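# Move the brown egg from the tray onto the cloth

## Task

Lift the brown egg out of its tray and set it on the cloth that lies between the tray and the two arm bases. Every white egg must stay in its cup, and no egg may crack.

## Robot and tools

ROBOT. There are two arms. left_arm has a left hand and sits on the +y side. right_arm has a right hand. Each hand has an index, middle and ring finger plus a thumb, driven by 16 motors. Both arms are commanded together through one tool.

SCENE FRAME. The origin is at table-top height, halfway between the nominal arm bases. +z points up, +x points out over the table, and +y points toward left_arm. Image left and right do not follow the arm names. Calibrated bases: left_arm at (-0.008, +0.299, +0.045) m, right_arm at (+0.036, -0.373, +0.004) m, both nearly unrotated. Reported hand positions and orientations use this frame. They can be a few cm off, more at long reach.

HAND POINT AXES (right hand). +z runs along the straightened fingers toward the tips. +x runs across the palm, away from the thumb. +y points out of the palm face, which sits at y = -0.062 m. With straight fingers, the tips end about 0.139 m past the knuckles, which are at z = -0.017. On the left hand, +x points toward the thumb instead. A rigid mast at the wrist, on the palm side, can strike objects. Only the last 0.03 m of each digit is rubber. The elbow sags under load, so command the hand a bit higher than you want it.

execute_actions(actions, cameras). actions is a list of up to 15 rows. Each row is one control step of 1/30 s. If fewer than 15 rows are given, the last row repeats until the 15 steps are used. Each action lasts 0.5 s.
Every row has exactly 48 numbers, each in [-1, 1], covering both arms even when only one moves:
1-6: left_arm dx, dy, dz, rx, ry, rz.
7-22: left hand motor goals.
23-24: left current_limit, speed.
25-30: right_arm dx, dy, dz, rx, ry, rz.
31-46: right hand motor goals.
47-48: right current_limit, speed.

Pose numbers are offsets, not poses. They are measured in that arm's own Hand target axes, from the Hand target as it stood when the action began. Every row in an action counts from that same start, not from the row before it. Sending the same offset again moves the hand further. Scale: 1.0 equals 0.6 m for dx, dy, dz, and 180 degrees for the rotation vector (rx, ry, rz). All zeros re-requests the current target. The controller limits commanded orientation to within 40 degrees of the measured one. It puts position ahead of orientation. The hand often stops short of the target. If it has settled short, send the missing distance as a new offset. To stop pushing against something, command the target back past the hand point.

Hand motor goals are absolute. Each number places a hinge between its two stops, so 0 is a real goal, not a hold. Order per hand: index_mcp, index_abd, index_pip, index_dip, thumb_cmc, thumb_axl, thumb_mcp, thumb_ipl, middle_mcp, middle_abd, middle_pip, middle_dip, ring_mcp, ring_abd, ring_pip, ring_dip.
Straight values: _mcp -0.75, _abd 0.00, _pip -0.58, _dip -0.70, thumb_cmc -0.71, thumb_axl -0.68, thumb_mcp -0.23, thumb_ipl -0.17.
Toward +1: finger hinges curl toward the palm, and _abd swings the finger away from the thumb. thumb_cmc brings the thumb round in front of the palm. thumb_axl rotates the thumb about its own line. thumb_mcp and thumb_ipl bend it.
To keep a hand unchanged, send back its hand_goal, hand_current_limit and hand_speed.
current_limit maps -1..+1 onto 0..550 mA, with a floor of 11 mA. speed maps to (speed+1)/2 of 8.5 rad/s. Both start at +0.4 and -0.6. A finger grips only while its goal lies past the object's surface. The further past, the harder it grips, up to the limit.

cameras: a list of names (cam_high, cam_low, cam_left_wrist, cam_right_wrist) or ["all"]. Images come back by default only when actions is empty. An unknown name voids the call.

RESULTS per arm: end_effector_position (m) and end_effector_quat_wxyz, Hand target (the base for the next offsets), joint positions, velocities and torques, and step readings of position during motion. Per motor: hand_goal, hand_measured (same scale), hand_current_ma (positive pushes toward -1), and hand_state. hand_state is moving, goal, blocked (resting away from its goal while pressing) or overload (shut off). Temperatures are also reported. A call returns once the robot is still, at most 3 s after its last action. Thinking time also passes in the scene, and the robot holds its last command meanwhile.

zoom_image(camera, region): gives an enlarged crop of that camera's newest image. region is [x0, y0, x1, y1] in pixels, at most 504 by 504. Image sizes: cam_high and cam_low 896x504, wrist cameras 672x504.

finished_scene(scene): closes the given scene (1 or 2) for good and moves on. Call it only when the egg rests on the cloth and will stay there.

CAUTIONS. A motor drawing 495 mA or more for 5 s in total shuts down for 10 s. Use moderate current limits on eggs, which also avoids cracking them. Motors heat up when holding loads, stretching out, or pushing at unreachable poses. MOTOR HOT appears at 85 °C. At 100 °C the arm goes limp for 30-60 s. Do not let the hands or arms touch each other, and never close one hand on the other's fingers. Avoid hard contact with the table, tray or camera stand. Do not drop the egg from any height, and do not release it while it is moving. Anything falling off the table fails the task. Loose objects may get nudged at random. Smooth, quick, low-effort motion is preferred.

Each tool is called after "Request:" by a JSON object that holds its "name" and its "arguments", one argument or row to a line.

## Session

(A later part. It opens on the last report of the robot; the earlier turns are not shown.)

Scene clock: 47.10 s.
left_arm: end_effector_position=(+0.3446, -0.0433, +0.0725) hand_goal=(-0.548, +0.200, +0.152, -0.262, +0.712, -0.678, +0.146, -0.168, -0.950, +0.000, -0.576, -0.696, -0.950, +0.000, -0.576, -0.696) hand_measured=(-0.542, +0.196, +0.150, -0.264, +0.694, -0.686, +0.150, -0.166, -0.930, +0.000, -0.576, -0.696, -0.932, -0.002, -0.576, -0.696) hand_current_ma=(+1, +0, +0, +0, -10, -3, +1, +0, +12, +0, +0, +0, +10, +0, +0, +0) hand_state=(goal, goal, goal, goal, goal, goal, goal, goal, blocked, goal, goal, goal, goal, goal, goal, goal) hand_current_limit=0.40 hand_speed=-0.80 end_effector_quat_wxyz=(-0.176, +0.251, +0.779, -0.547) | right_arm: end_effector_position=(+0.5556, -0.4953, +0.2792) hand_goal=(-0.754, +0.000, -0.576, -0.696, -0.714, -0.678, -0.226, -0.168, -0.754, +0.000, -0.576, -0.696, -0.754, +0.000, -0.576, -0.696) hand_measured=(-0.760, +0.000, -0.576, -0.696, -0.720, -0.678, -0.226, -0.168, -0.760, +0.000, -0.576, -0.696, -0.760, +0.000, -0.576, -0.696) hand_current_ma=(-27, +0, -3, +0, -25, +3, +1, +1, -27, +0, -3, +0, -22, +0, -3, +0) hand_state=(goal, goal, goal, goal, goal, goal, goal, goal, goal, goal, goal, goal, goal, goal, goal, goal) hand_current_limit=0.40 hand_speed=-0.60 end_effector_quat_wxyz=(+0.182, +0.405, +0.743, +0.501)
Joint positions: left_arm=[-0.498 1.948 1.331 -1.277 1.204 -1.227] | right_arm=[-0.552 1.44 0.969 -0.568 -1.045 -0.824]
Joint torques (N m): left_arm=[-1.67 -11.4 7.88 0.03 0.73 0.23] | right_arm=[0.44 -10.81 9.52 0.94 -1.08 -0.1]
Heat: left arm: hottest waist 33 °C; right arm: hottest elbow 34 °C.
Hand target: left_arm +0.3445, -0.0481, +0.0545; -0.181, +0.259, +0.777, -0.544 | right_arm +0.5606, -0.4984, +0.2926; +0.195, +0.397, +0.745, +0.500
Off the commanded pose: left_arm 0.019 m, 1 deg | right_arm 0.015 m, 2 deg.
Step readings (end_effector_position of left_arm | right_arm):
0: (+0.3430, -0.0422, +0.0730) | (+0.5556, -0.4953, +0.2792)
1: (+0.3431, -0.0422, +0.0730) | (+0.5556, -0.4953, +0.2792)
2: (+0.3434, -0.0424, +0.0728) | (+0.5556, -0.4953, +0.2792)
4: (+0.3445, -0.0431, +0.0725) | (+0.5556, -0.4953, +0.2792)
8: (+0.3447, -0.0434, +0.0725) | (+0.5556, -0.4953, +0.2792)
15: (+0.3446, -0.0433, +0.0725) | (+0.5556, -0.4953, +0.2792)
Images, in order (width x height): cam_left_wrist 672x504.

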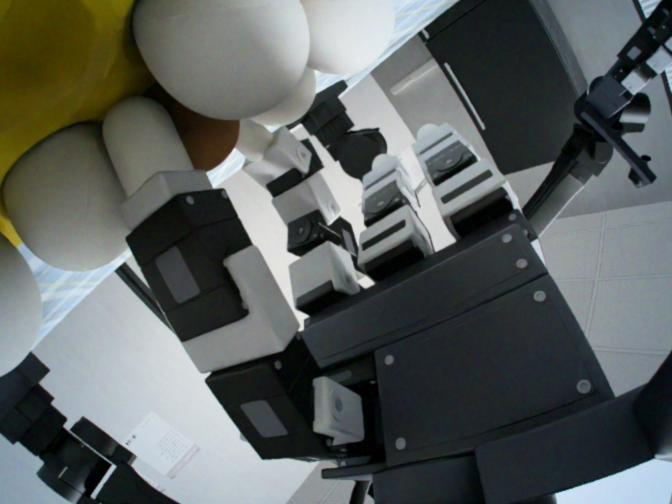

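Request:
{"name": "execute_actions", "arguments": {
  "actions": []
}}

Request:
{"name": "zoom_image", "arguments": {
  "camera": "cam_high",
  "region": [560, 250, 630, 310]
}}

Request:
{"name": "zoom_image", "arguments": {
  "camera": "cam_left_wrist",
  "region": [80, 40, 240, 160]
}}

Scene clock: 47.43 s.
left_arm: end_effector_position=(+0.3446, -0.0433, +0.0725) hand_goal=(-0.548, +0.200, +0.152, -0.262, +0.712, -0.678, +0.146, -0.168, -0.950, +0.000, -0.576, -0.696, -0.950, +0.000, -0.576, -0.696) hand_measured=(-0.542, +0.196, +0.150, -0.264, +0.694, -0.686, +0.150, -0.166, -0.930, +0.000, -0.576, -0.696, -0.932, -0.002, -0.576, -0.696) hand_current_ma=(+1, +0, +0, +0, -10, -3, +1, +0, +12, +0, +0, +0, +10, +0, +0, +0) hand_state=(goal, goal, goal, goal, goal, goal, goal, goal, blocked, goal, goal, goal, goal, goal, goal, goal) hand_current_limit=0.40 hand_speed=-0.80 end_effector_quat_wxyz=(-0.176, +0.251, +0.779, -0.547) | right_arm: end_effector_position=(+0.5556, -0.4953, +0.2792) hand_goal=(-0.754, +0.000, -0.576, -0.696, -0.714, -0.678, -0.226, -0.168, -0.754, +0.000, -0.576, -0.696, -0.754, +0.000, -0.576, -0.696) hand_measured=(-0.760, +0.000, -0.576, -0.696, -0.720, -0.678, -0.226, -0.168, -0.760, +0.000, -0.576, -0.696, -0.760, +0.000, -0.576, -0.696) hand_current_ma=(-27, +0, -3, +0, -25, +3, +1, +1, -27, +0, -3, +0, -22, +0, -3, +0) hand_state=(goal, goal, goal, goal, goal, goal, goal, goal, goal, goal, goal, goal, goal, goal, goal, goal) hand_current_limit=0.40 hand_speed=-0.60 end_effector_quat_wxyz=(+0.182, +0.405, +0.743, +0.501)
Joint positions: left_arm=[-0.498 1.948 1.331 -1.277 1.204 -1.227] | right_arm=[-0.552 1.44 0.969 -0.568 -1.045 -0.824]
Joint velocities: within noise
Joint torques (N m): left_arm=[-1.67 -11.52 7.84 0.12 0.74 0.13] | right_arm=[0.5 -10.7 9.5 0.94 -1.08 -0.11]
Motor temperatures (°C): left_arm=[33 27 31 24 28 25] | right_arm=[30 28 34 26 29 25]
Heat: left arm: hottest waist 33 °C; right arm: hottest elbow 34 °C.
Hand target: left_arm +0.3445, -0.0481, +0.0545; -0.181, +0.259, +0.777, -0.544 | right_arm +0.5606, -0.4984, +0.2926; +0.195, +0.397, +0.745, +0.500
Off the commanded pose: left_arm 0.019 m, 1 deg | right_arm 0.015 m, 2 deg.

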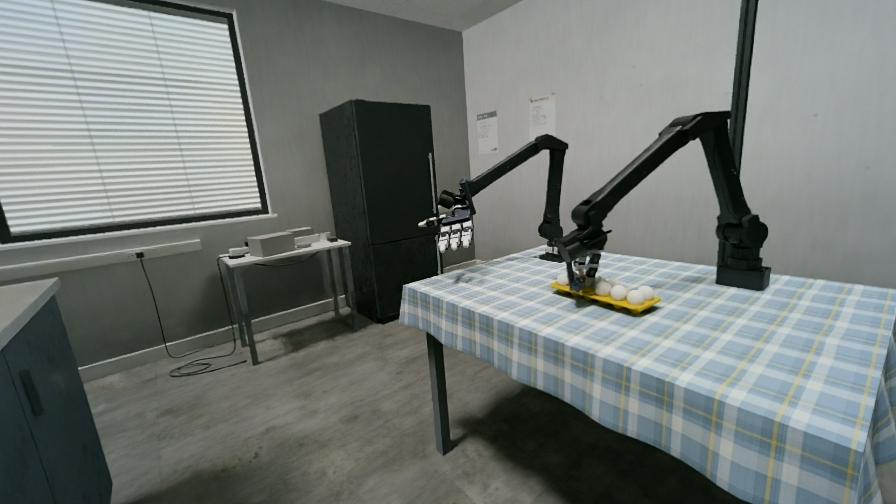

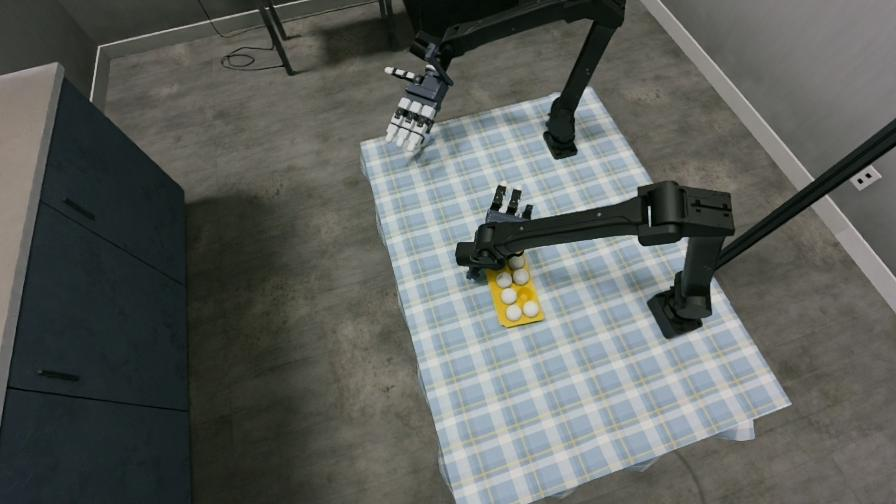

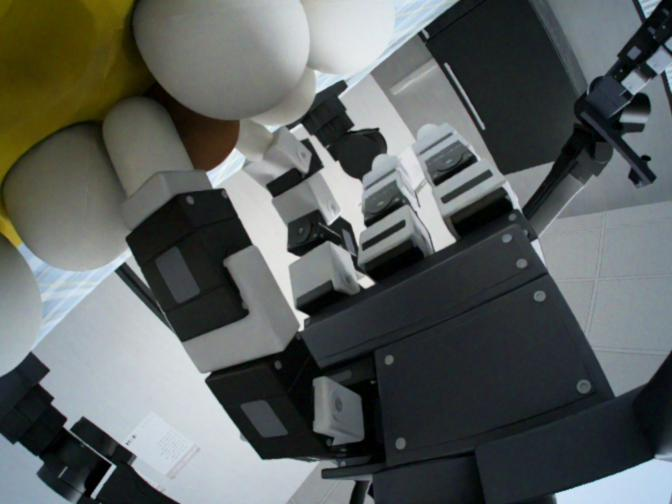

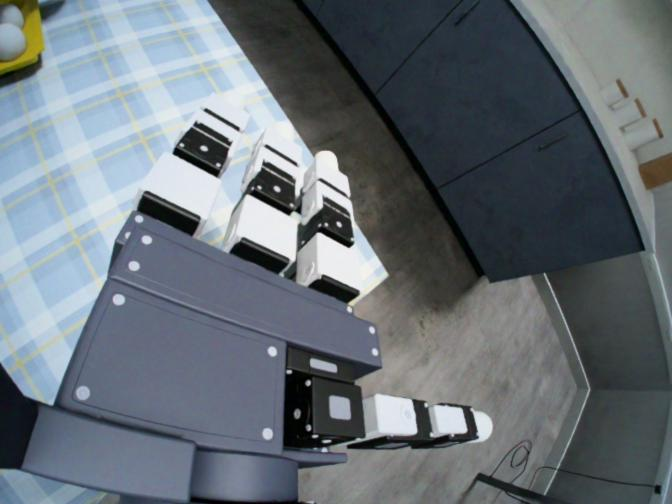

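Scaled by 7.200 from the camera's 896x504 image, which has a finer 1280x720 frame.

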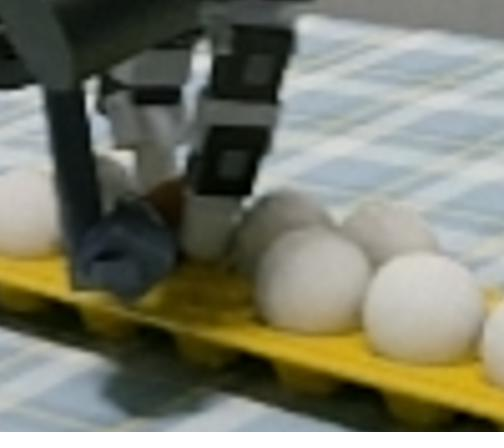

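Scaled by 3.150 from the camera's 672x504 image, which has a finer 960x720 frame.

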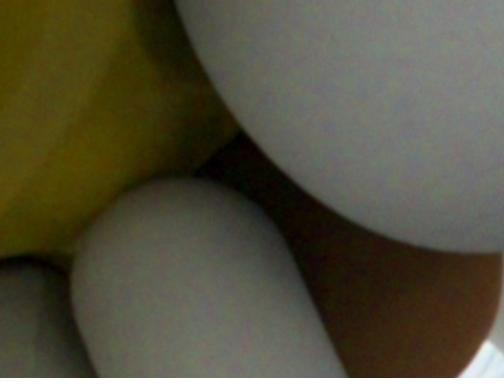

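Request:
{"name": "execute_actions", "arguments": {
  "actions": [
    [[0,-0.0783,-0.0285,0,0,0,-0.548,0.2,0.153,-0.261,0.67,-0.678,0.146,-0.168,-0.95,0,-0.576,-0.696,-0.95,0,-0.576,-0.696,0.4,-0.8,0,0,0,0,0,0,-0.754,0,-0.576,-0.696,-0.714,-0.678,-0.226,-0.168,-0.754,0,-0.576,-0.696,-0.754,0,-0.576,-0.696,0.4,-0.6]]
  ],
  "cameras": ["cam_left_wrist"]
}}

Request:
{"name": "zoom_image", "arguments": {
  "camera": "cam_left_wrist",
  "region": [0, 0, 340, 255]
}}

Scene clock: 49.40 s.
left_arm: end_effector_position=(+0.3344, -0.0374, +0.0902) hand_goal=(-0.548, +0.200, +0.152, -0.262, +0.670, -0.678, +0.146, -0.168, -0.950, +0.000, -0.576, -0.696, -0.950, +0.000, -0.576, -0.696) hand_measured=(-0.542, +0.196, +0.150, -0.264, +0.686, -0.670, +0.148, -0.166, -0.930, +0.000, -0.576, -0.696, -0.932, +0.000, -0.576, -0.696) hand_current_ma=(+1, +0, +0, +0, +7, +3, +0, +0, +12, +0, +0, +0, +10, +0, +0, +0) hand_state=(goal, goal, goal, goal, goal, goal, goal, goal, blocked, goal, goal, goal, goal, goal, goal, goal) hand_current_limit=0.40 hand_speed=-0.80 end_effector_quat_wxyz=(-0.194, +0.241, +0.781, -0.543) | right_arm: end_effector_position=(+0.5556, -0.4953, +0.2792) hand_goal=(-0.754, +0.000, -0.576, -0.696, -0.714, -0.678, -0.226, -0.168, -0.754, +0.000, -0.576, -0.696, -0.754, +0.000, -0.576, -0.696) hand_measured=(-0.760, +0.000, -0.576, -0.696, -0.720, -0.678, -0.226, -0.168, -0.760, +0.000, -0.576, -0.696, -0.760, +0.000, -0.576, -0.696) hand_current_ma=(-27, +0, -3, +0, -25, +3, +1, +1, -27, +0, -3, +0, -22, +0, -3, +0) hand_state=(goal, goal, goal, goal, goal, goal, goal, goal, goal, goal, goal, goal, goal, goal, goal, goal) hand_current_limit=0.40 hand_speed=-0.60 end_effector_quat_wxyz=(+0.182, +0.405, +0.743, +0.501)
Joint positions: left_arm=[-0.498 1.923 1.337 -1.362 1.202 -1.213] | right_arm=[-0.552 1.44 0.969 -0.568 -1.045 -0.824]
Joint torques (N m): left_arm=[-1.96 -15.62 10.97 -0.94 0.85 0.01] | right_arm=[0.44 -10.75 9.52 0.94 -1.08 -0.1]
Heat: left arm: hottest waist 33 °C; right arm: hottest elbow 34 °C.
Hand target: left_arm +0.3443, -0.0480, +0.1045; -0.181, +0.259, +0.777, -0.544 | right_arm +0.5606, -0.4984, +0.2926; +0.195, +0.397, +0.745, +0.500
Off the commanded pose: left_arm 0.021 m, 3 deg | right_arm 0.015 m, 2 deg.
Step readings (end_effector_position of left_arm | right_arm):
0: (+0.3446, -0.0433, +0.0725) | (+0.5556, -0.4953, +0.2792)
1: (+0.3444, -0.0432, +0.0728) | (+0.5556, -0.4953, +0.2792)
2: (+0.3435, -0.0427, +0.0740) | (+0.5556, -0.4953, +0.2792)
4: (+0.3411, -0.0412, +0.0763) | (+0.5556, -0.4953, +0.2792)
8: (+0.3371, -0.0391, +0.0819) | (+0.5556, -0.4953, +0.2792)
15: (+0.3347, -0.0376, +0.0900) | (+0.5556, -0.4953, +0.2792)
Images, in order (width x height): cam_left_wrist 672x504.

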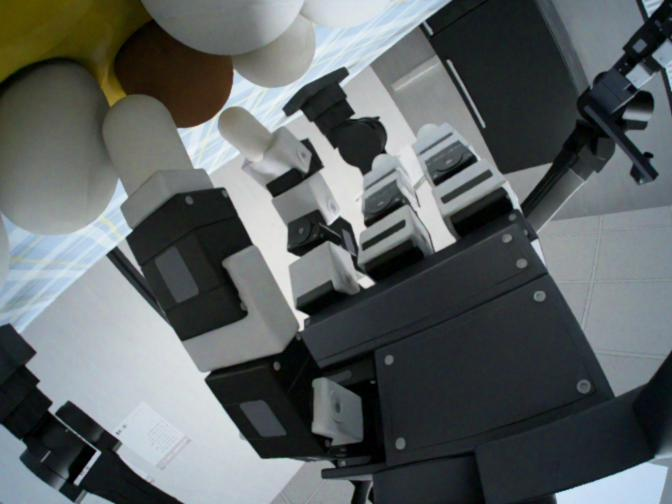

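Scaled by 1.482 from the camera's 672x504 image, which has a finer 960x720 frame.

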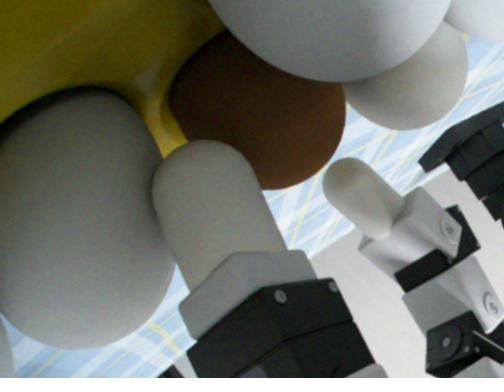

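Request:
{"name": "execute_actions", "arguments": {
  "actions": [
    [[0,0.0313,0.0114,0,0,0,-0.548,0.2,0.153,-0.261,0.71,-0.678,0.146,-0.168,-0.95,0,-0.576,-0.696,-0.95,0,-0.576,-0.696,0.4,-0.8,0,0,0,0,0,0,-0.754,0,-0.576,-0.696,-0.714,-0.678,-0.226,-0.168,-0.754,0,-0.576,-0.696,-0.754,0,-0.576,-0.696,0.4,-0.6]],
    [[0,0.0478,0.0174,0,0,0,-0.548,0.2,0.153,-0.261,0.685,-0.678,0.146,-0.168,-0.95,0,-0.576,-0.696,-0.95,0,-0.576,-0.696,0.2,-0.8,0,0,0,0,0,0,-0.754,0,-0.576,-0.696,-0.714,-0.678,-0.226,-0.168,-0.754,0,-0.576,-0.696,-0.754,0,-0.576,-0.696,0.4,-0.6]]
  ],
  "cameras": ["cam_left_wrist","cam_high"]
}}

Request:
{"name": "zoom_image", "arguments": {
  "camera": "cam_left_wrist",
  "region": [0, 0, 340, 255]
}}

Request:
{"name": "zoom_image", "arguments": {
  "camera": "cam_high",
  "region": [560, 250, 630, 310]
}}

Scene clock: 50.90 s.
left_arm: end_effector_position=(+0.3444, -0.0430, +0.0729) hand_goal=(-0.548, +0.200, +0.152, -0.262, +0.684, -0.678, +0.146, -0.168, -0.950, +0.000, -0.576, -0.696, -0.950, +0.000, -0.576, -0.696) hand_measured=(-0.542, +0.198, +0.150, -0.264, +0.684, -0.676, +0.148, -0.168, -0.930, +0.000, -0.576, -0.696, -0.932, +0.000, -0.576, -0.696) hand_current_ma=(+1, +0, +0, +0, +0, +0, +0, +0, +12, +0, +0, +0, +10, +0, +0, +0) hand_state=(goal, goal, goal, goal, goal, goal, goal, goal, blocked, goal, goal, goal, goal, goal, goal, goal) hand_current_limit=0.20 hand_speed=-0.80 end_effector_quat_wxyz=(-0.178, +0.251, +0.779, -0.547) | right_arm: end_effector_position=(+0.5556, -0.4953, +0.2792) hand_goal=(-0.754, +0.000, -0.576, -0.696, -0.714, -0.678, -0.226, -0.168, -0.754, +0.000, -0.576, -0.696, -0.754, +0.000, -0.576, -0.696) hand_measured=(-0.760, +0.000, -0.576, -0.696, -0.720, -0.678, -0.226, -0.168, -0.760, +0.000, -0.576, -0.696, -0.760, +0.000, -0.576, -0.696) hand_current_ma=(-27, +0, -3, +0, -25, +3, +1, +1, -27, +0, -3, +0, -22, +0, -3, +0) hand_state=(goal, goal, goal, goal, goal, goal, goal, goal, goal, goal, goal, goal, goal, goal, goal, goal) hand_current_limit=0.40 hand_speed=-0.60 end_effector_quat_wxyz=(+0.182, +0.405, +0.743, +0.501)
Joint positions: left_arm=[-0.497 1.952 1.337 -1.293 1.204 -1.215] | right_arm=[-0.552 1.44 0.969 -0.568 -1.045 -0.824]
Joint torques (N m): left_arm=[-1.85 -11.34 7.45 0.54 0.74 0.17] | right_arm=[0.44 -10.75 9.51 0.94 -1.08 -0.1]
Heat: left arm: hottest waist 33 °C; right arm: hottest elbow 34 °C.
Hand target: left_arm +0.3445, -0.0479, +0.0540; -0.181, +0.259, +0.777, -0.544 | right_arm +0.5606, -0.4984, +0.2926; +0.195, +0.397, +0.745, +0.500
Off the commanded pose: left_arm 0.020 m, 1 deg | right_arm 0.015 m, 2 deg.
Step readings (end_effector_position of left_arm | right_arm):
0: (+0.3344, -0.0374, +0.0902) | (+0.5556, -0.4953, +0.2792)
1: (+0.3344, -0.0374, +0.0902) | (+0.5556, -0.4953, +0.2792)
2: (+0.3344, -0.0374, +0.0901) | (+0.5556, -0.4953, +0.2792)
4: (+0.3349, -0.0375, +0.0899) | (+0.5556, -0.4953, +0.2792)
8: (+0.3368, -0.0385, +0.0888) | (+0.5556, -0.4953, +0.2792)
15: (+0.3375, -0.0388, +0.0858) | (+0.5556, -0.4953, +0.2792)
16: (+0.3376, -0.0389, +0.0855) | (+0.5556, -0.4953, +0.2792)
17: (+0.3384, -0.0394, +0.0845) | (+0.5556, -0.4953, +0.2792)
19: (+0.3415, -0.0410, +0.0803) | (+0.5556, -0.4953, +0.2792)
23: (+0.3436, -0.0425, +0.0729) | (+0.5556, -0.4953, +0.2792)
30: (+0.3443, -0.0429, +0.0729) | (+0.5556, -0.4953, +0.2792)
Images, in order (width x height): cam_high 896x504, cam_left_wrist 672x504.

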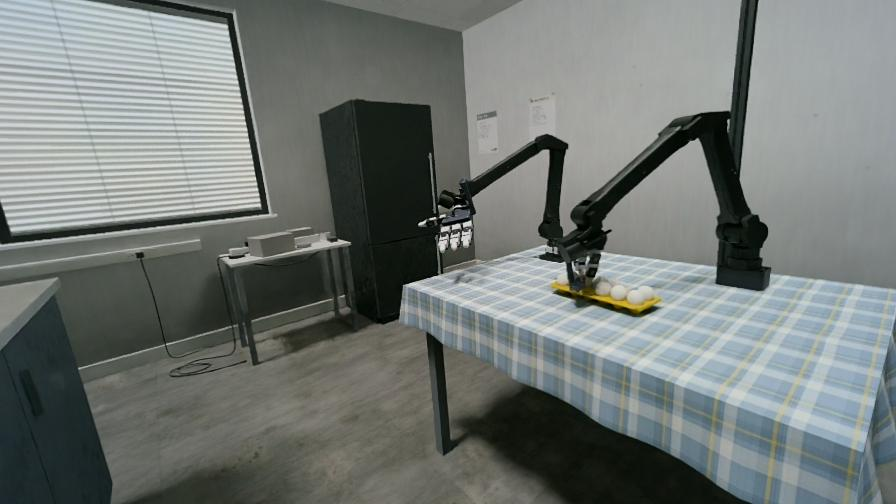

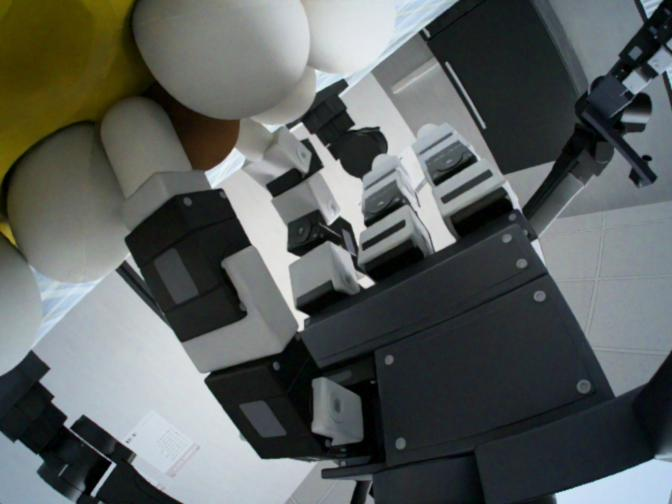

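Scaled by 1.482 from the camera's 672x504 image, which has a finer 960x720 frame.

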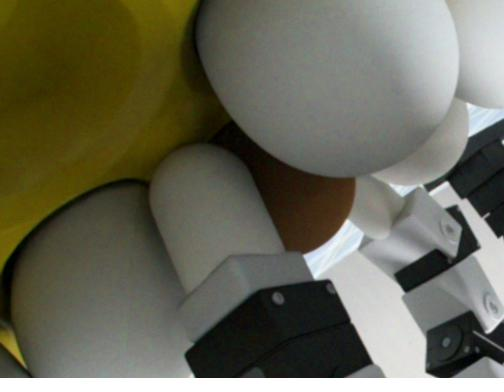

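Scaled by 7.200 from the camera's 896x504 image, which has a finer 1280x720 frame.

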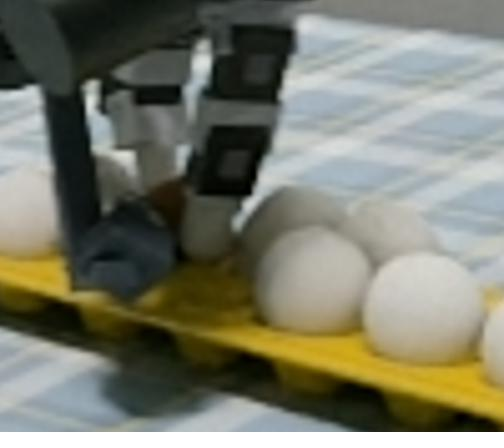

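Request:
{"name": "zoom_image", "arguments": {
  "camera": "cam_high",
  "region": [580, 265, 670, 320]
}}

Request:
{"name": "execute_actions", "arguments": {
  "actions": [],
  "cameras": ["cam_low"]
}}

Request:
{"name": "zoom_image", "arguments": {
  "camera": "cam_low",
  "region": [490, 260, 550, 330]
}}

Scaled by 5.600 from the camera's 896x504 image, which has a finer 1280x720 frame.

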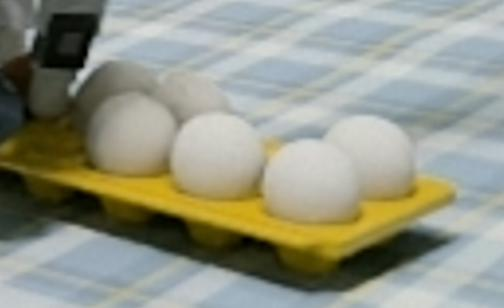

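Scene clock: 51.17 s.
left_arm: end_effector_position=(+0.3444, -0.0430, +0.0728) hand_goal=(-0.548, +0.200, +0.152, -0.262, +0.684, -0.678, +0.146, -0.168, -0.950, +0.000, -0.576, -0.696, -0.950, +0.000, -0.576, -0.696) hand_measured=(-0.542, +0.198, +0.150, -0.264, +0.684, -0.676, +0.148, -0.168, -0.930, +0.000, -0.576, -0.696, -0.932, +0.000, -0.576, -0.696) hand_current_ma=(+1, +0, +0, +0, +0, +0, +0, +0, +12, +0, +0, +0, +10, +0, +0, +0) hand_state=(goal, goal, goal, goal, goal, goal, goal, goal, blocked, goal, goal, goal, goal, goal, goal, goal) hand_current_limit=0.20 hand_speed=-0.80 end_effector_quat_wxyz=(-0.178, +0.251, +0.779, -0.547) | right_arm: end_effector_position=(+0.5556, -0.4953, +0.2792) hand_goal=(-0.754, +0.000, -0.576, -0.696, -0.714, -0.678, -0.226, -0.168, -0.754, +0.000, -0.576, -0.696, -0.754, +0.000, -0.576, -0.696) hand_measured=(-0.760, +0.000, -0.576, -0.696, -0.720, -0.678, -0.226, -0.168, -0.760, +0.000, -0.576, -0.696, -0.760, +0.000, -0.576, -0.696) hand_current_ma=(-27, +0, -3, +0, -25, +3, +1, +1, -27, +0, -3, +0, -22, +0, -3, +0) hand_state=(goal, goal, goal, goal, goal, goal, goal, goal, goal, goal, goal, goal, goal, goal, goal, goal) hand_current_limit=0.40 hand_speed=-0.60 end_effector_quat_wxyz=(+0.182, +0.405, +0.743, +0.501)
Joint positions: left_arm=[-0.497 1.952 1.337 -1.293 1.204 -1.215] | right_arm=[-0.552 1.44 0.969 -0.568 -1.045 -0.824]
Joint velocities: within noise
Joint torques (N m): left_arm=[-2.37 -11.81 7.46 0.91 0.78 0.11] | right_arm=[0.44 -10.75 9.52 0.94 -1.08 -0.1]
Motor temperatures (°C): left_arm=[33 27 31 24 28 25] | right_arm=[30 28 34 26 29 25]
Heat: left arm: hottest waist 33 °C; right arm: hottest elbow 34 °C.
Hand target: left_arm +0.3445, -0.0479, +0.0539; -0.181, +0.259, +0.777, -0.544 | right_arm +0.5606, -0.4984, +0.2926; +0.195, +0.397, +0.745, +0.500
Off the commanded pose: left_arm 0.020 m, 1 deg | right_arm 0.015 m, 2 deg.
Images, in order (width x height): cam_low 896x504.

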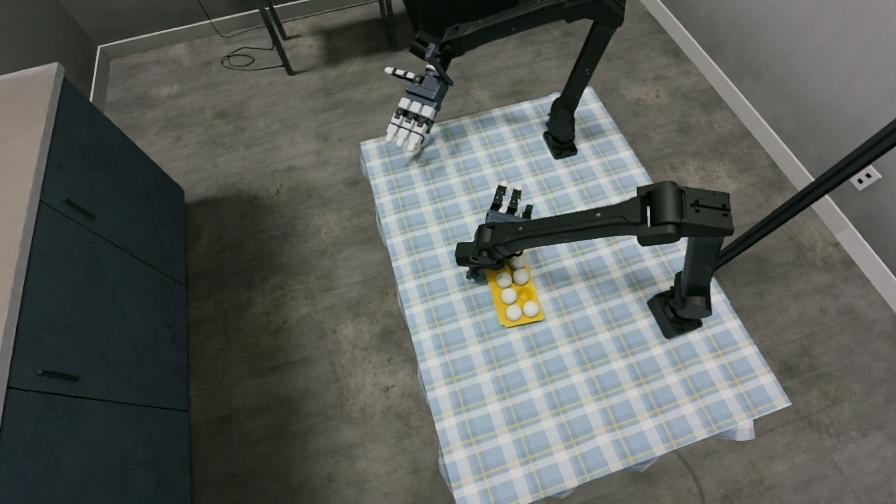

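Scaled by 7.200 from the camera's 896x504 image, which has a finer 1280x720 frame.

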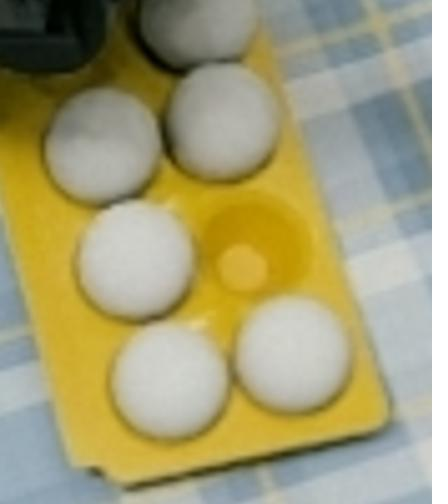

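Request:
{"name": "execute_actions", "arguments": {
  "actions": [
    [[0,-0.0188,-0.0068,0,0,0,-0.342,0.02,-0.066,-0.406,0.66,-0.678,0.146,-0.168,-0.95,0,-0.576,-0.696,-0.95,0,-0.576,-0.696,0.2,-0.85,0,0,0,0,0,0,-0.754,0,-0.576,-0.696,-0.714,-0.678,-0.226,-0.168,-0.754,0,-0.576,-0.696,-0.754,0,-0.576,-0.696,0.4,-0.6]]
  ],
  "cameras": ["cam_left_wrist","cam_high"]
}}

Request:
{"name": "zoom_image", "arguments": {
  "camera": "cam_left_wrist",
  "region": [0, 0, 340, 255]
}}

Request:
{"name": "zoom_image", "arguments": {
  "camera": "cam_high",
  "region": [560, 250, 630, 310]
}}

Scene clock: 52.87 s.
left_arm: end_effector_position=(+0.3445, -0.0433, +0.0738) hand_goal=(-0.342, +0.020, -0.066, -0.406, +0.660, -0.678, +0.146, -0.168, -0.950, +0.000, -0.576, -0.696, -0.950, +0.000, -0.576, -0.696) hand_measured=(-0.346, +0.018, -0.066, -0.404, +0.680, -0.676, +0.146, -0.168, -0.930, +0.000, -0.576, -0.696, -0.932, +0.000, -0.576, -0.696) hand_current_ma=(-1, +0, +0, +0, +12, +0, +0, +0, +12, +0, +0, +0, +10, +0, +0, +0) hand_state=(goal, goal, goal, goal, blocked, goal, goal, goal, blocked, goal, goal, goal, goal, goal, goal, goal) hand_current_limit=0.20 hand_speed=-0.85 end_effector_quat_wxyz=(-0.178, +0.251, +0.778, -0.548) | right_arm: end_effector_position=(+0.5556, -0.4953, +0.2792) hand_goal=(-0.754, +0.000, -0.576, -0.696, -0.714, -0.678, -0.226, -0.168, -0.754, +0.000, -0.576, -0.696, -0.754, +0.000, -0.576, -0.696) hand_measured=(-0.760, +0.000, -0.576, -0.696, -0.720, -0.678, -0.226, -0.168, -0.760, +0.000, -0.576, -0.696, -0.760, +0.000, -0.576, -0.696) hand_current_ma=(-27, +0, -3, +0, -25, +3, +1, +1, -27, +0, -3, +0, -22, +0, -3, +0) hand_state=(goal, goal, goal, goal, goal, goal, goal, goal, goal, goal, goal, goal, goal, goal, goal, goal) hand_current_limit=0.40 hand_speed=-0.60 end_effector_quat_wxyz=(+0.182, +0.405, +0.743, +0.501)
Joint positions: left_arm=[-0.497 1.95 1.337 -1.293 1.206 -1.216] | right_arm=[-0.552 1.44 0.969 -0.568 -1.045 -0.824]
Joint torques (N m): left_arm=[-1.9 -12.63 8.09 -0.42 0.69 0.15] | right_arm=[0.44 -10.75 9.5 0.91 -1.09 -0.11]
Heat: left arm: hottest waist 33 °C; right arm: hottest elbow 34 °C.
Hand target: left_arm +0.3445, -0.0479, +0.0660; -0.181, +0.259, +0.777, -0.544 | right_arm +0.5606, -0.4984, +0.2926; +0.195, +0.397, +0.745, +0.500
Off the commanded pose: left_arm 0.009 m, 1 deg | right_arm 0.015 m, 2 deg.
Step readings (end_effector_position of left_arm | right_arm):
0: (+0.3444, -0.0430, +0.0728) | (+0.5556, -0.4953, +0.2792)
1: (+0.3444, -0.0430, +0.0728) | (+0.5556, -0.4953, +0.2792)
2: (+0.3444, -0.0430, +0.0731) | (+0.5556, -0.4953, +0.2792)
4: (+0.3445, -0.0431, +0.0734) | (+0.5556, -0.4953, +0.2792)
8: (+0.3445, -0.0433, +0.0738) | (+0.5556, -0.4953, +0.2792)
15: (+0.3445, -0.0433, +0.0738) | (+0.5556, -0.4953, +0.2792)
Images, in order (width x height): cam_high 896x504, cam_left_wrist 672x504.

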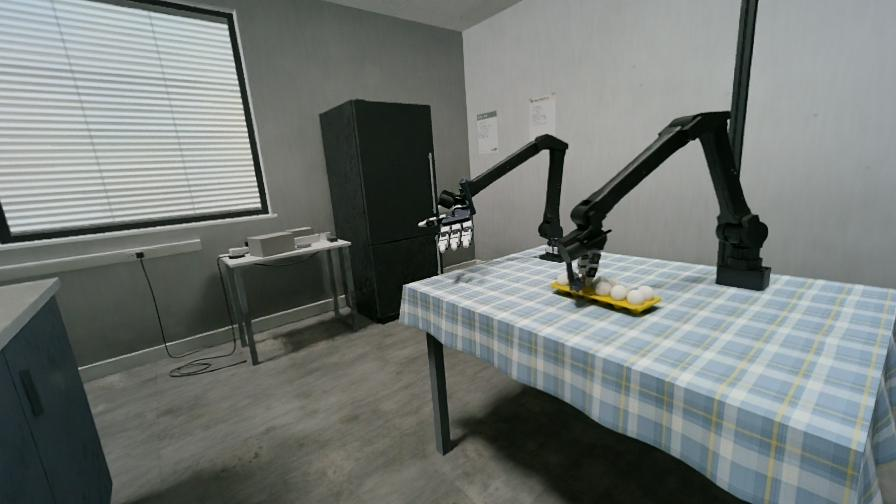

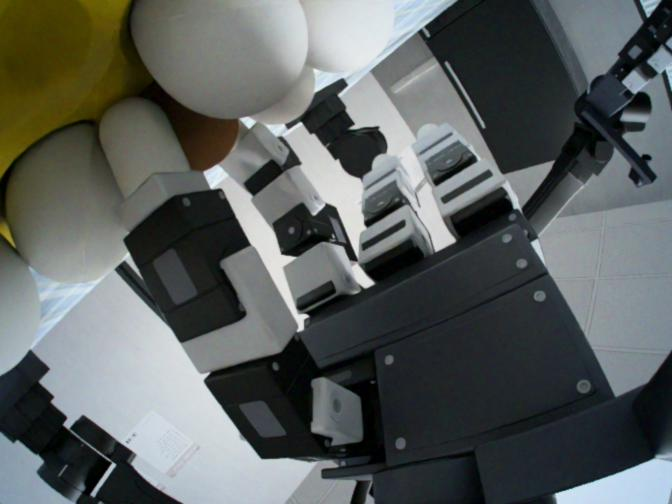

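Scaled by 1.482 from the camera's 672x504 image, which has a finer 960x720 frame.

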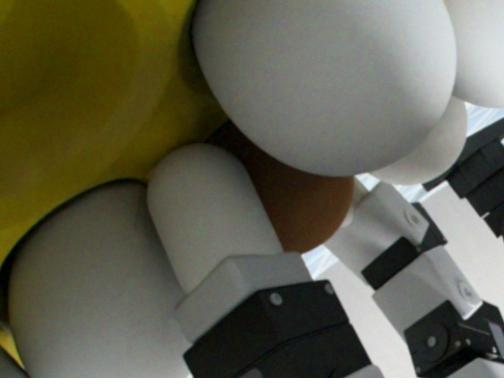

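Scaled by 7.200 from the camera's 896x504 image, which has a finer 1280x720 frame.

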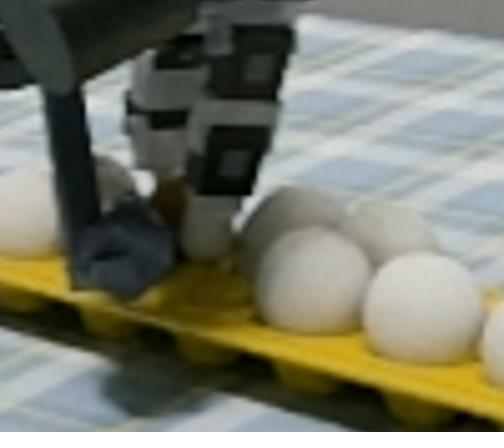

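Request:
{"name": "execute_actions", "arguments": {
  "actions": [
    [[0,-0.0094,-0.0034,0,0,0,-0.342,0.23,-0.066,-0.406,0.693,-0.678,0.19,-0.168,-0.95,0,-0.576,-0.696,-0.95,0,-0.576,-0.696,0.0,-0.88,0,0,0,0,0,0,-0.754,0,-0.576,-0.696,-0.714,-0.678,-0.226,-0.168,-0.754,0,-0.576,-0.696,-0.754,0,-0.576,-0.696,0.4,-0.6]]
  ],
  "cameras": ["cam_left_wrist","cam_high"]
}}

Request:
{"name": "zoom_image", "arguments": {
  "camera": "cam_left_wrist",
  "region": [0, 0, 340, 255]
}}

Request:
{"name": "zoom_image", "arguments": {
  "camera": "cam_high",
  "region": [560, 250, 630, 310]
}}

Scene clock: 54.27 s.
left_arm: end_effector_position=(+0.3420, -0.0408, +0.0739) hand_goal=(-0.342, +0.230, -0.066, -0.406, +0.692, -0.678, +0.190, -0.168, -0.950, +0.000, -0.576, -0.696, -0.950, +0.000, -0.576, -0.696) hand_measured=(-0.350, +0.178, -0.074, -0.410, +0.706, -0.672, +0.172, -0.174, -0.930, +0.000, -0.576, -0.696, -0.932, +0.000, -0.576, -0.696) hand_current_ma=(-3, -45, -2, +0, +6, +2, -13, -3, +12, +0, +0, +0, +10, +0, +0, +0) hand_state=(goal, blocked, goal, goal, goal, goal, goal, goal, blocked, goal, goal, goal, goal, goal, goal, goal) hand_current_limit=0.00 hand_speed=-0.88 end_effector_quat_wxyz=(-0.184, +0.248, +0.781, -0.544) | right_arm: end_effector_position=(+0.5556, -0.4953, +0.2792) hand_goal=(-0.754, +0.000, -0.576, -0.696, -0.714, -0.678, -0.226, -0.168, -0.754, +0.000, -0.576, -0.696, -0.754, +0.000, -0.576, -0.696) hand_measured=(-0.760, +0.000, -0.576, -0.696, -0.720, -0.678, -0.226, -0.168, -0.760, +0.000, -0.576, -0.696, -0.760, +0.000, -0.576, -0.696) hand_current_ma=(-27, +0, -3, +0, -25, +3, +1, +1, -27, +0, -3, +0, -22, +0, -3, +0) hand_state=(goal, goal, goal, goal, goal, goal, goal, goal, goal, goal, goal, goal, goal, goal, goal, goal) hand_current_limit=0.40 hand_speed=-0.60 end_effector_quat_wxyz=(+0.182, +0.405, +0.743, +0.501)
Joint positions: left_arm=[-0.497 1.95 1.337 -1.308 1.199 -1.216] | right_arm=[-0.552 1.44 0.969 -0.568 -1.045 -0.824]
Joint torques (N m): left_arm=[-2.14 -13.39 8.42 -0.14 0.99 0.12] | right_arm=[0.44 -10.75 9.54 0.92 -1.08 -0.1]
Heat: left arm: hottest waist 33 °C; right arm: hottest elbow 34 °C.
Hand target: left_arm +0.3444, -0.0479, +0.0720; -0.181, +0.259, +0.777, -0.544 | right_arm +0.5606, -0.4984, +0.2926; +0.195, +0.397, +0.745, +0.500
Off the commanded pose: left_arm 0.008 m, 1 deg | right_arm 0.015 m, 2 deg.
Step readings (end_effector_position of left_arm | right_arm):
0: (+0.3445, -0.0433, +0.0738) | (+0.5556, -0.4953, +0.2792)
1: (+0.3445, -0.0433, +0.0738) | (+0.5556, -0.4953, +0.2792)
2: (+0.3443, -0.0433, +0.0738) | (+0.5556, -0.4953, +0.2792)
4: (+0.3436, -0.0426, +0.0739) | (+0.5556, -0.4953, +0.2792)
8: (+0.3426, -0.0415, +0.0739) | (+0.5556, -0.4953, +0.2792)
15: (+0.3420, -0.0408, +0.0739) | (+0.5556, -0.4953, +0.2792)
Images, in order (width x height): cam_high 896x504, cam_left_wrist 672x504.

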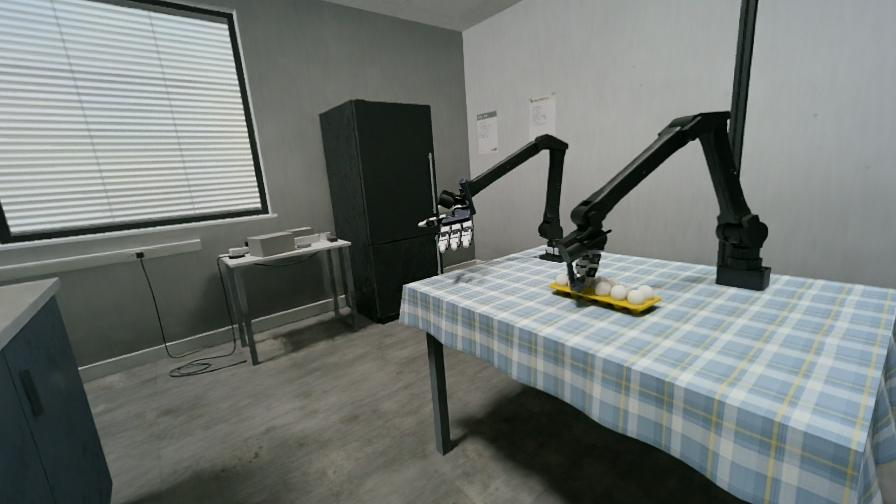

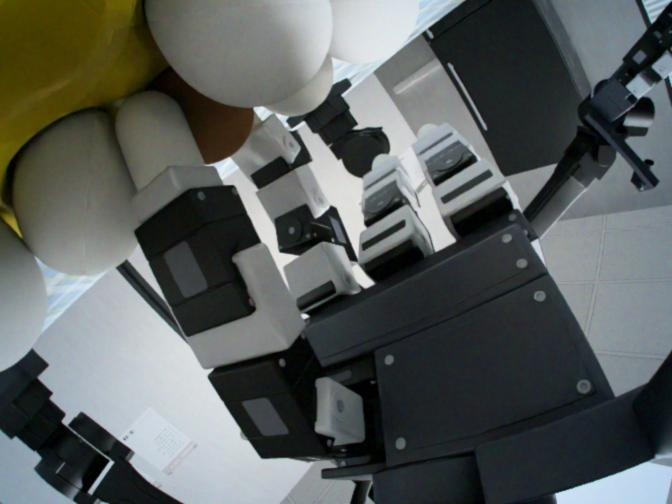

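Scaled by 1.482 from the camera's 672x504 image, which has a finer 960x720 frame.

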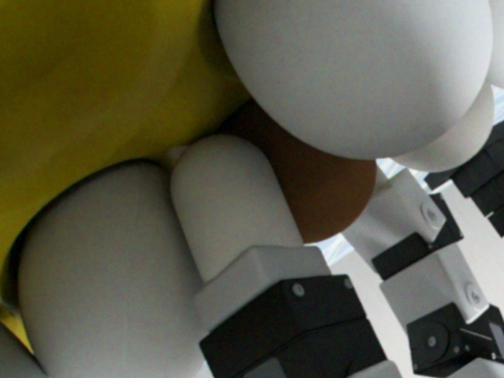

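Scaled by 7.200 from the camera's 896x504 image, which has a finer 1280x720 frame.

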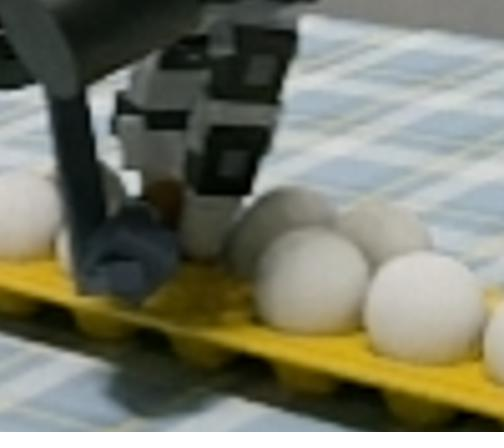

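Request:
{"name": "execute_actions", "arguments": {
  "actions": [
    [[0,0,0,0,0,0,-0.3,0.15,-0.055,-0.406,0.70,-0.678,0.18,-0.168,-0.95,0,-0.576,-0.696,-0.95,0,-0.576,-0.696,0.0,-0.88,0,0,0,0,0,0,-0.754,0,-0.576,-0.696,-0.714,-0.678,-0.226,-0.168,-0.754,0,-0.576,-0.696,-0.754,0,-0.576,-0.696,0.4,-0.6]],
    [[0,0,0,0,0,0,-0.25,0.15,-0.044,-0.406,0.70,-0.678,0.19,-0.168,-0.95,0,-0.576,-0.696,-0.95,0,-0.576,-0.696,0.0,-0.88,0,0,0,0,0,0,-0.754,0,-0.576,-0.696,-0.714,-0.678,-0.226,-0.168,-0.754,0,-0.576,-0.696,-0.754,0,-0.576,-0.696,0.4,-0.6]]
  ],
  "cameras": ["cam_left_wrist","cam_high"]
}}

Request:
{"name": "zoom_image", "arguments": {
  "camera": "cam_left_wrist",
  "region": [0, 0, 340, 255]
}}

Request:
{"name": "zoom_image", "arguments": {
  "camera": "cam_high",
  "region": [560, 250, 630, 310]
}}

Scene clock: 56.23 s.
left_arm: end_effector_position=(+0.3419, -0.0410, +0.0740) hand_goal=(-0.250, +0.150, -0.044, -0.406, +0.700, -0.678, +0.190, -0.168, -0.950, +0.000, -0.576, -0.696, -0.950, +0.000, -0.576, -0.696) hand_measured=(-0.316, +0.136, -0.074, -0.416, +0.704, -0.674, +0.170, -0.176, -0.930, +0.000, -0.576, -0.696, -0.932, +0.000, -0.576, -0.696) hand_current_ma=(-100, -5, -22, -3, +1, +1, -16, -3, +12, +0, +0, +0, +10, +0, +0, +0) hand_state=(blocked, goal, blocked, goal, goal, goal, goal, goal, blocked, goal, goal, goal, goal, goal, goal, goal) hand_current_limit=0.00 hand_speed=-0.88 end_effector_quat_wxyz=(-0.184, +0.248, +0.780, -0.544) | right_arm: end_effector_position=(+0.5556, -0.4953, +0.2792) hand_goal=(-0.754, +0.000, -0.576, -0.696, -0.714, -0.678, -0.226, -0.168, -0.754, +0.000, -0.576, -0.696, -0.754, +0.000, -0.576, -0.696) hand_measured=(-0.760, +0.000, -0.576, -0.696, -0.720, -0.678, -0.226, -0.168, -0.760, +0.000, -0.576, -0.696, -0.760, +0.000, -0.576, -0.696) hand_current_ma=(-27, +0, -3, +0, -25, +3, +1, +1, -27, +0, -3, +0, -22, +0, -3, +0) hand_state=(goal, goal, goal, goal, goal, goal, goal, goal, goal, goal, goal, goal, goal, goal, goal, goal) hand_current_limit=0.40 hand_speed=-0.60 end_effector_quat_wxyz=(+0.182, +0.405, +0.743, +0.501)
Joint positions: left_arm=[-0.497 1.95 1.337 -1.308 1.2 -1.216] | right_arm=[-0.552 1.44 0.969 -0.568 -1.045 -0.824]
Joint torques (N m): left_arm=[-2.14 -13.74 8.47 -0.39 0.91 0.1] | right_arm=[0.44 -10.75 9.51 0.94 -1.08 -0.1]
Heat: left arm: hottest waist 33 °C; right arm: hottest elbow 34 °C.
Hand target: left_arm +0.3444, -0.0479, +0.0720; -0.181, +0.259, +0.777, -0.544 | right_arm +0.5606, -0.4984, +0.2926; +0.195, +0.397, +0.745, +0.500
Off the commanded pose: left_arm 0.008 m, 1 deg | right_arm 0.015 m, 2 deg.
Step readings (end_effector_position of left_arm | right_arm):
0: (+0.3420, -0.0408, +0.0739) | (+0.5556, -0.4953, +0.2792)
1: (+0.3420, -0.0408, +0.0739) | (+0.5556, -0.4953, +0.2792)
2: (+0.3420, -0.0408, +0.0739) | (+0.5556, -0.4953, +0.2792)
4: (+0.3420, -0.0408, +0.0739) | (+0.5556, -0.4953, +0.2792)
8: (+0.3420, -0.0409, +0.0740) | (+0.5556, -0.4953, +0.2792)
15: (+0.3420, -0.0409, +0.0740) | (+0.5556, -0.4953, +0.2792)
16: (+0.3420, -0.0409, +0.0740) | (+0.5556, -0.4953, +0.2792)
17: (+0.3420, -0.0409, +0.0740) | (+0.5556, -0.4953, +0.2792)
19: (+0.3419, -0.0410, +0.0740) | (+0.5556, -0.4953, +0.2792)
23: (+0.3419, -0.0410, +0.0740) | (+0.5556, -0.4953, +0.2792)
30: (+0.3419, -0.0410, +0.0740) | (+0.5556, -0.4953, +0.2792)
Images, in order (width x height): cam_high 896x504, cam_left_wrist 672x504.

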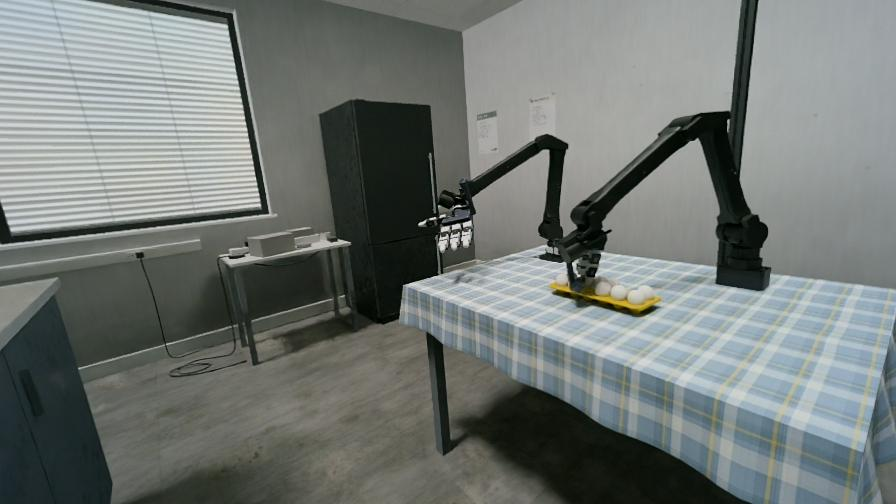

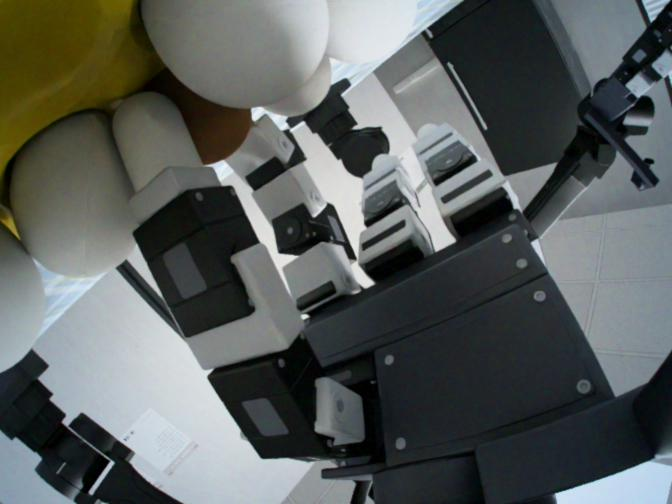

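Scaled by 1.482 from the camera's 672x504 image, which has a finer 960x720 frame.

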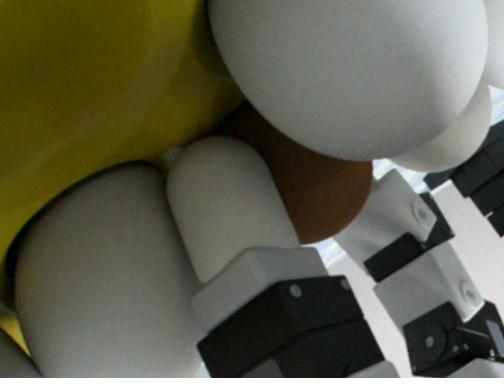

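Scaled by 7.200 from the camera's 896x504 image, which has a finer 1280x720 frame.

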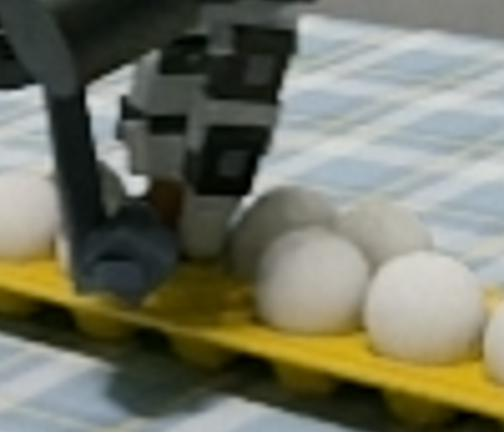

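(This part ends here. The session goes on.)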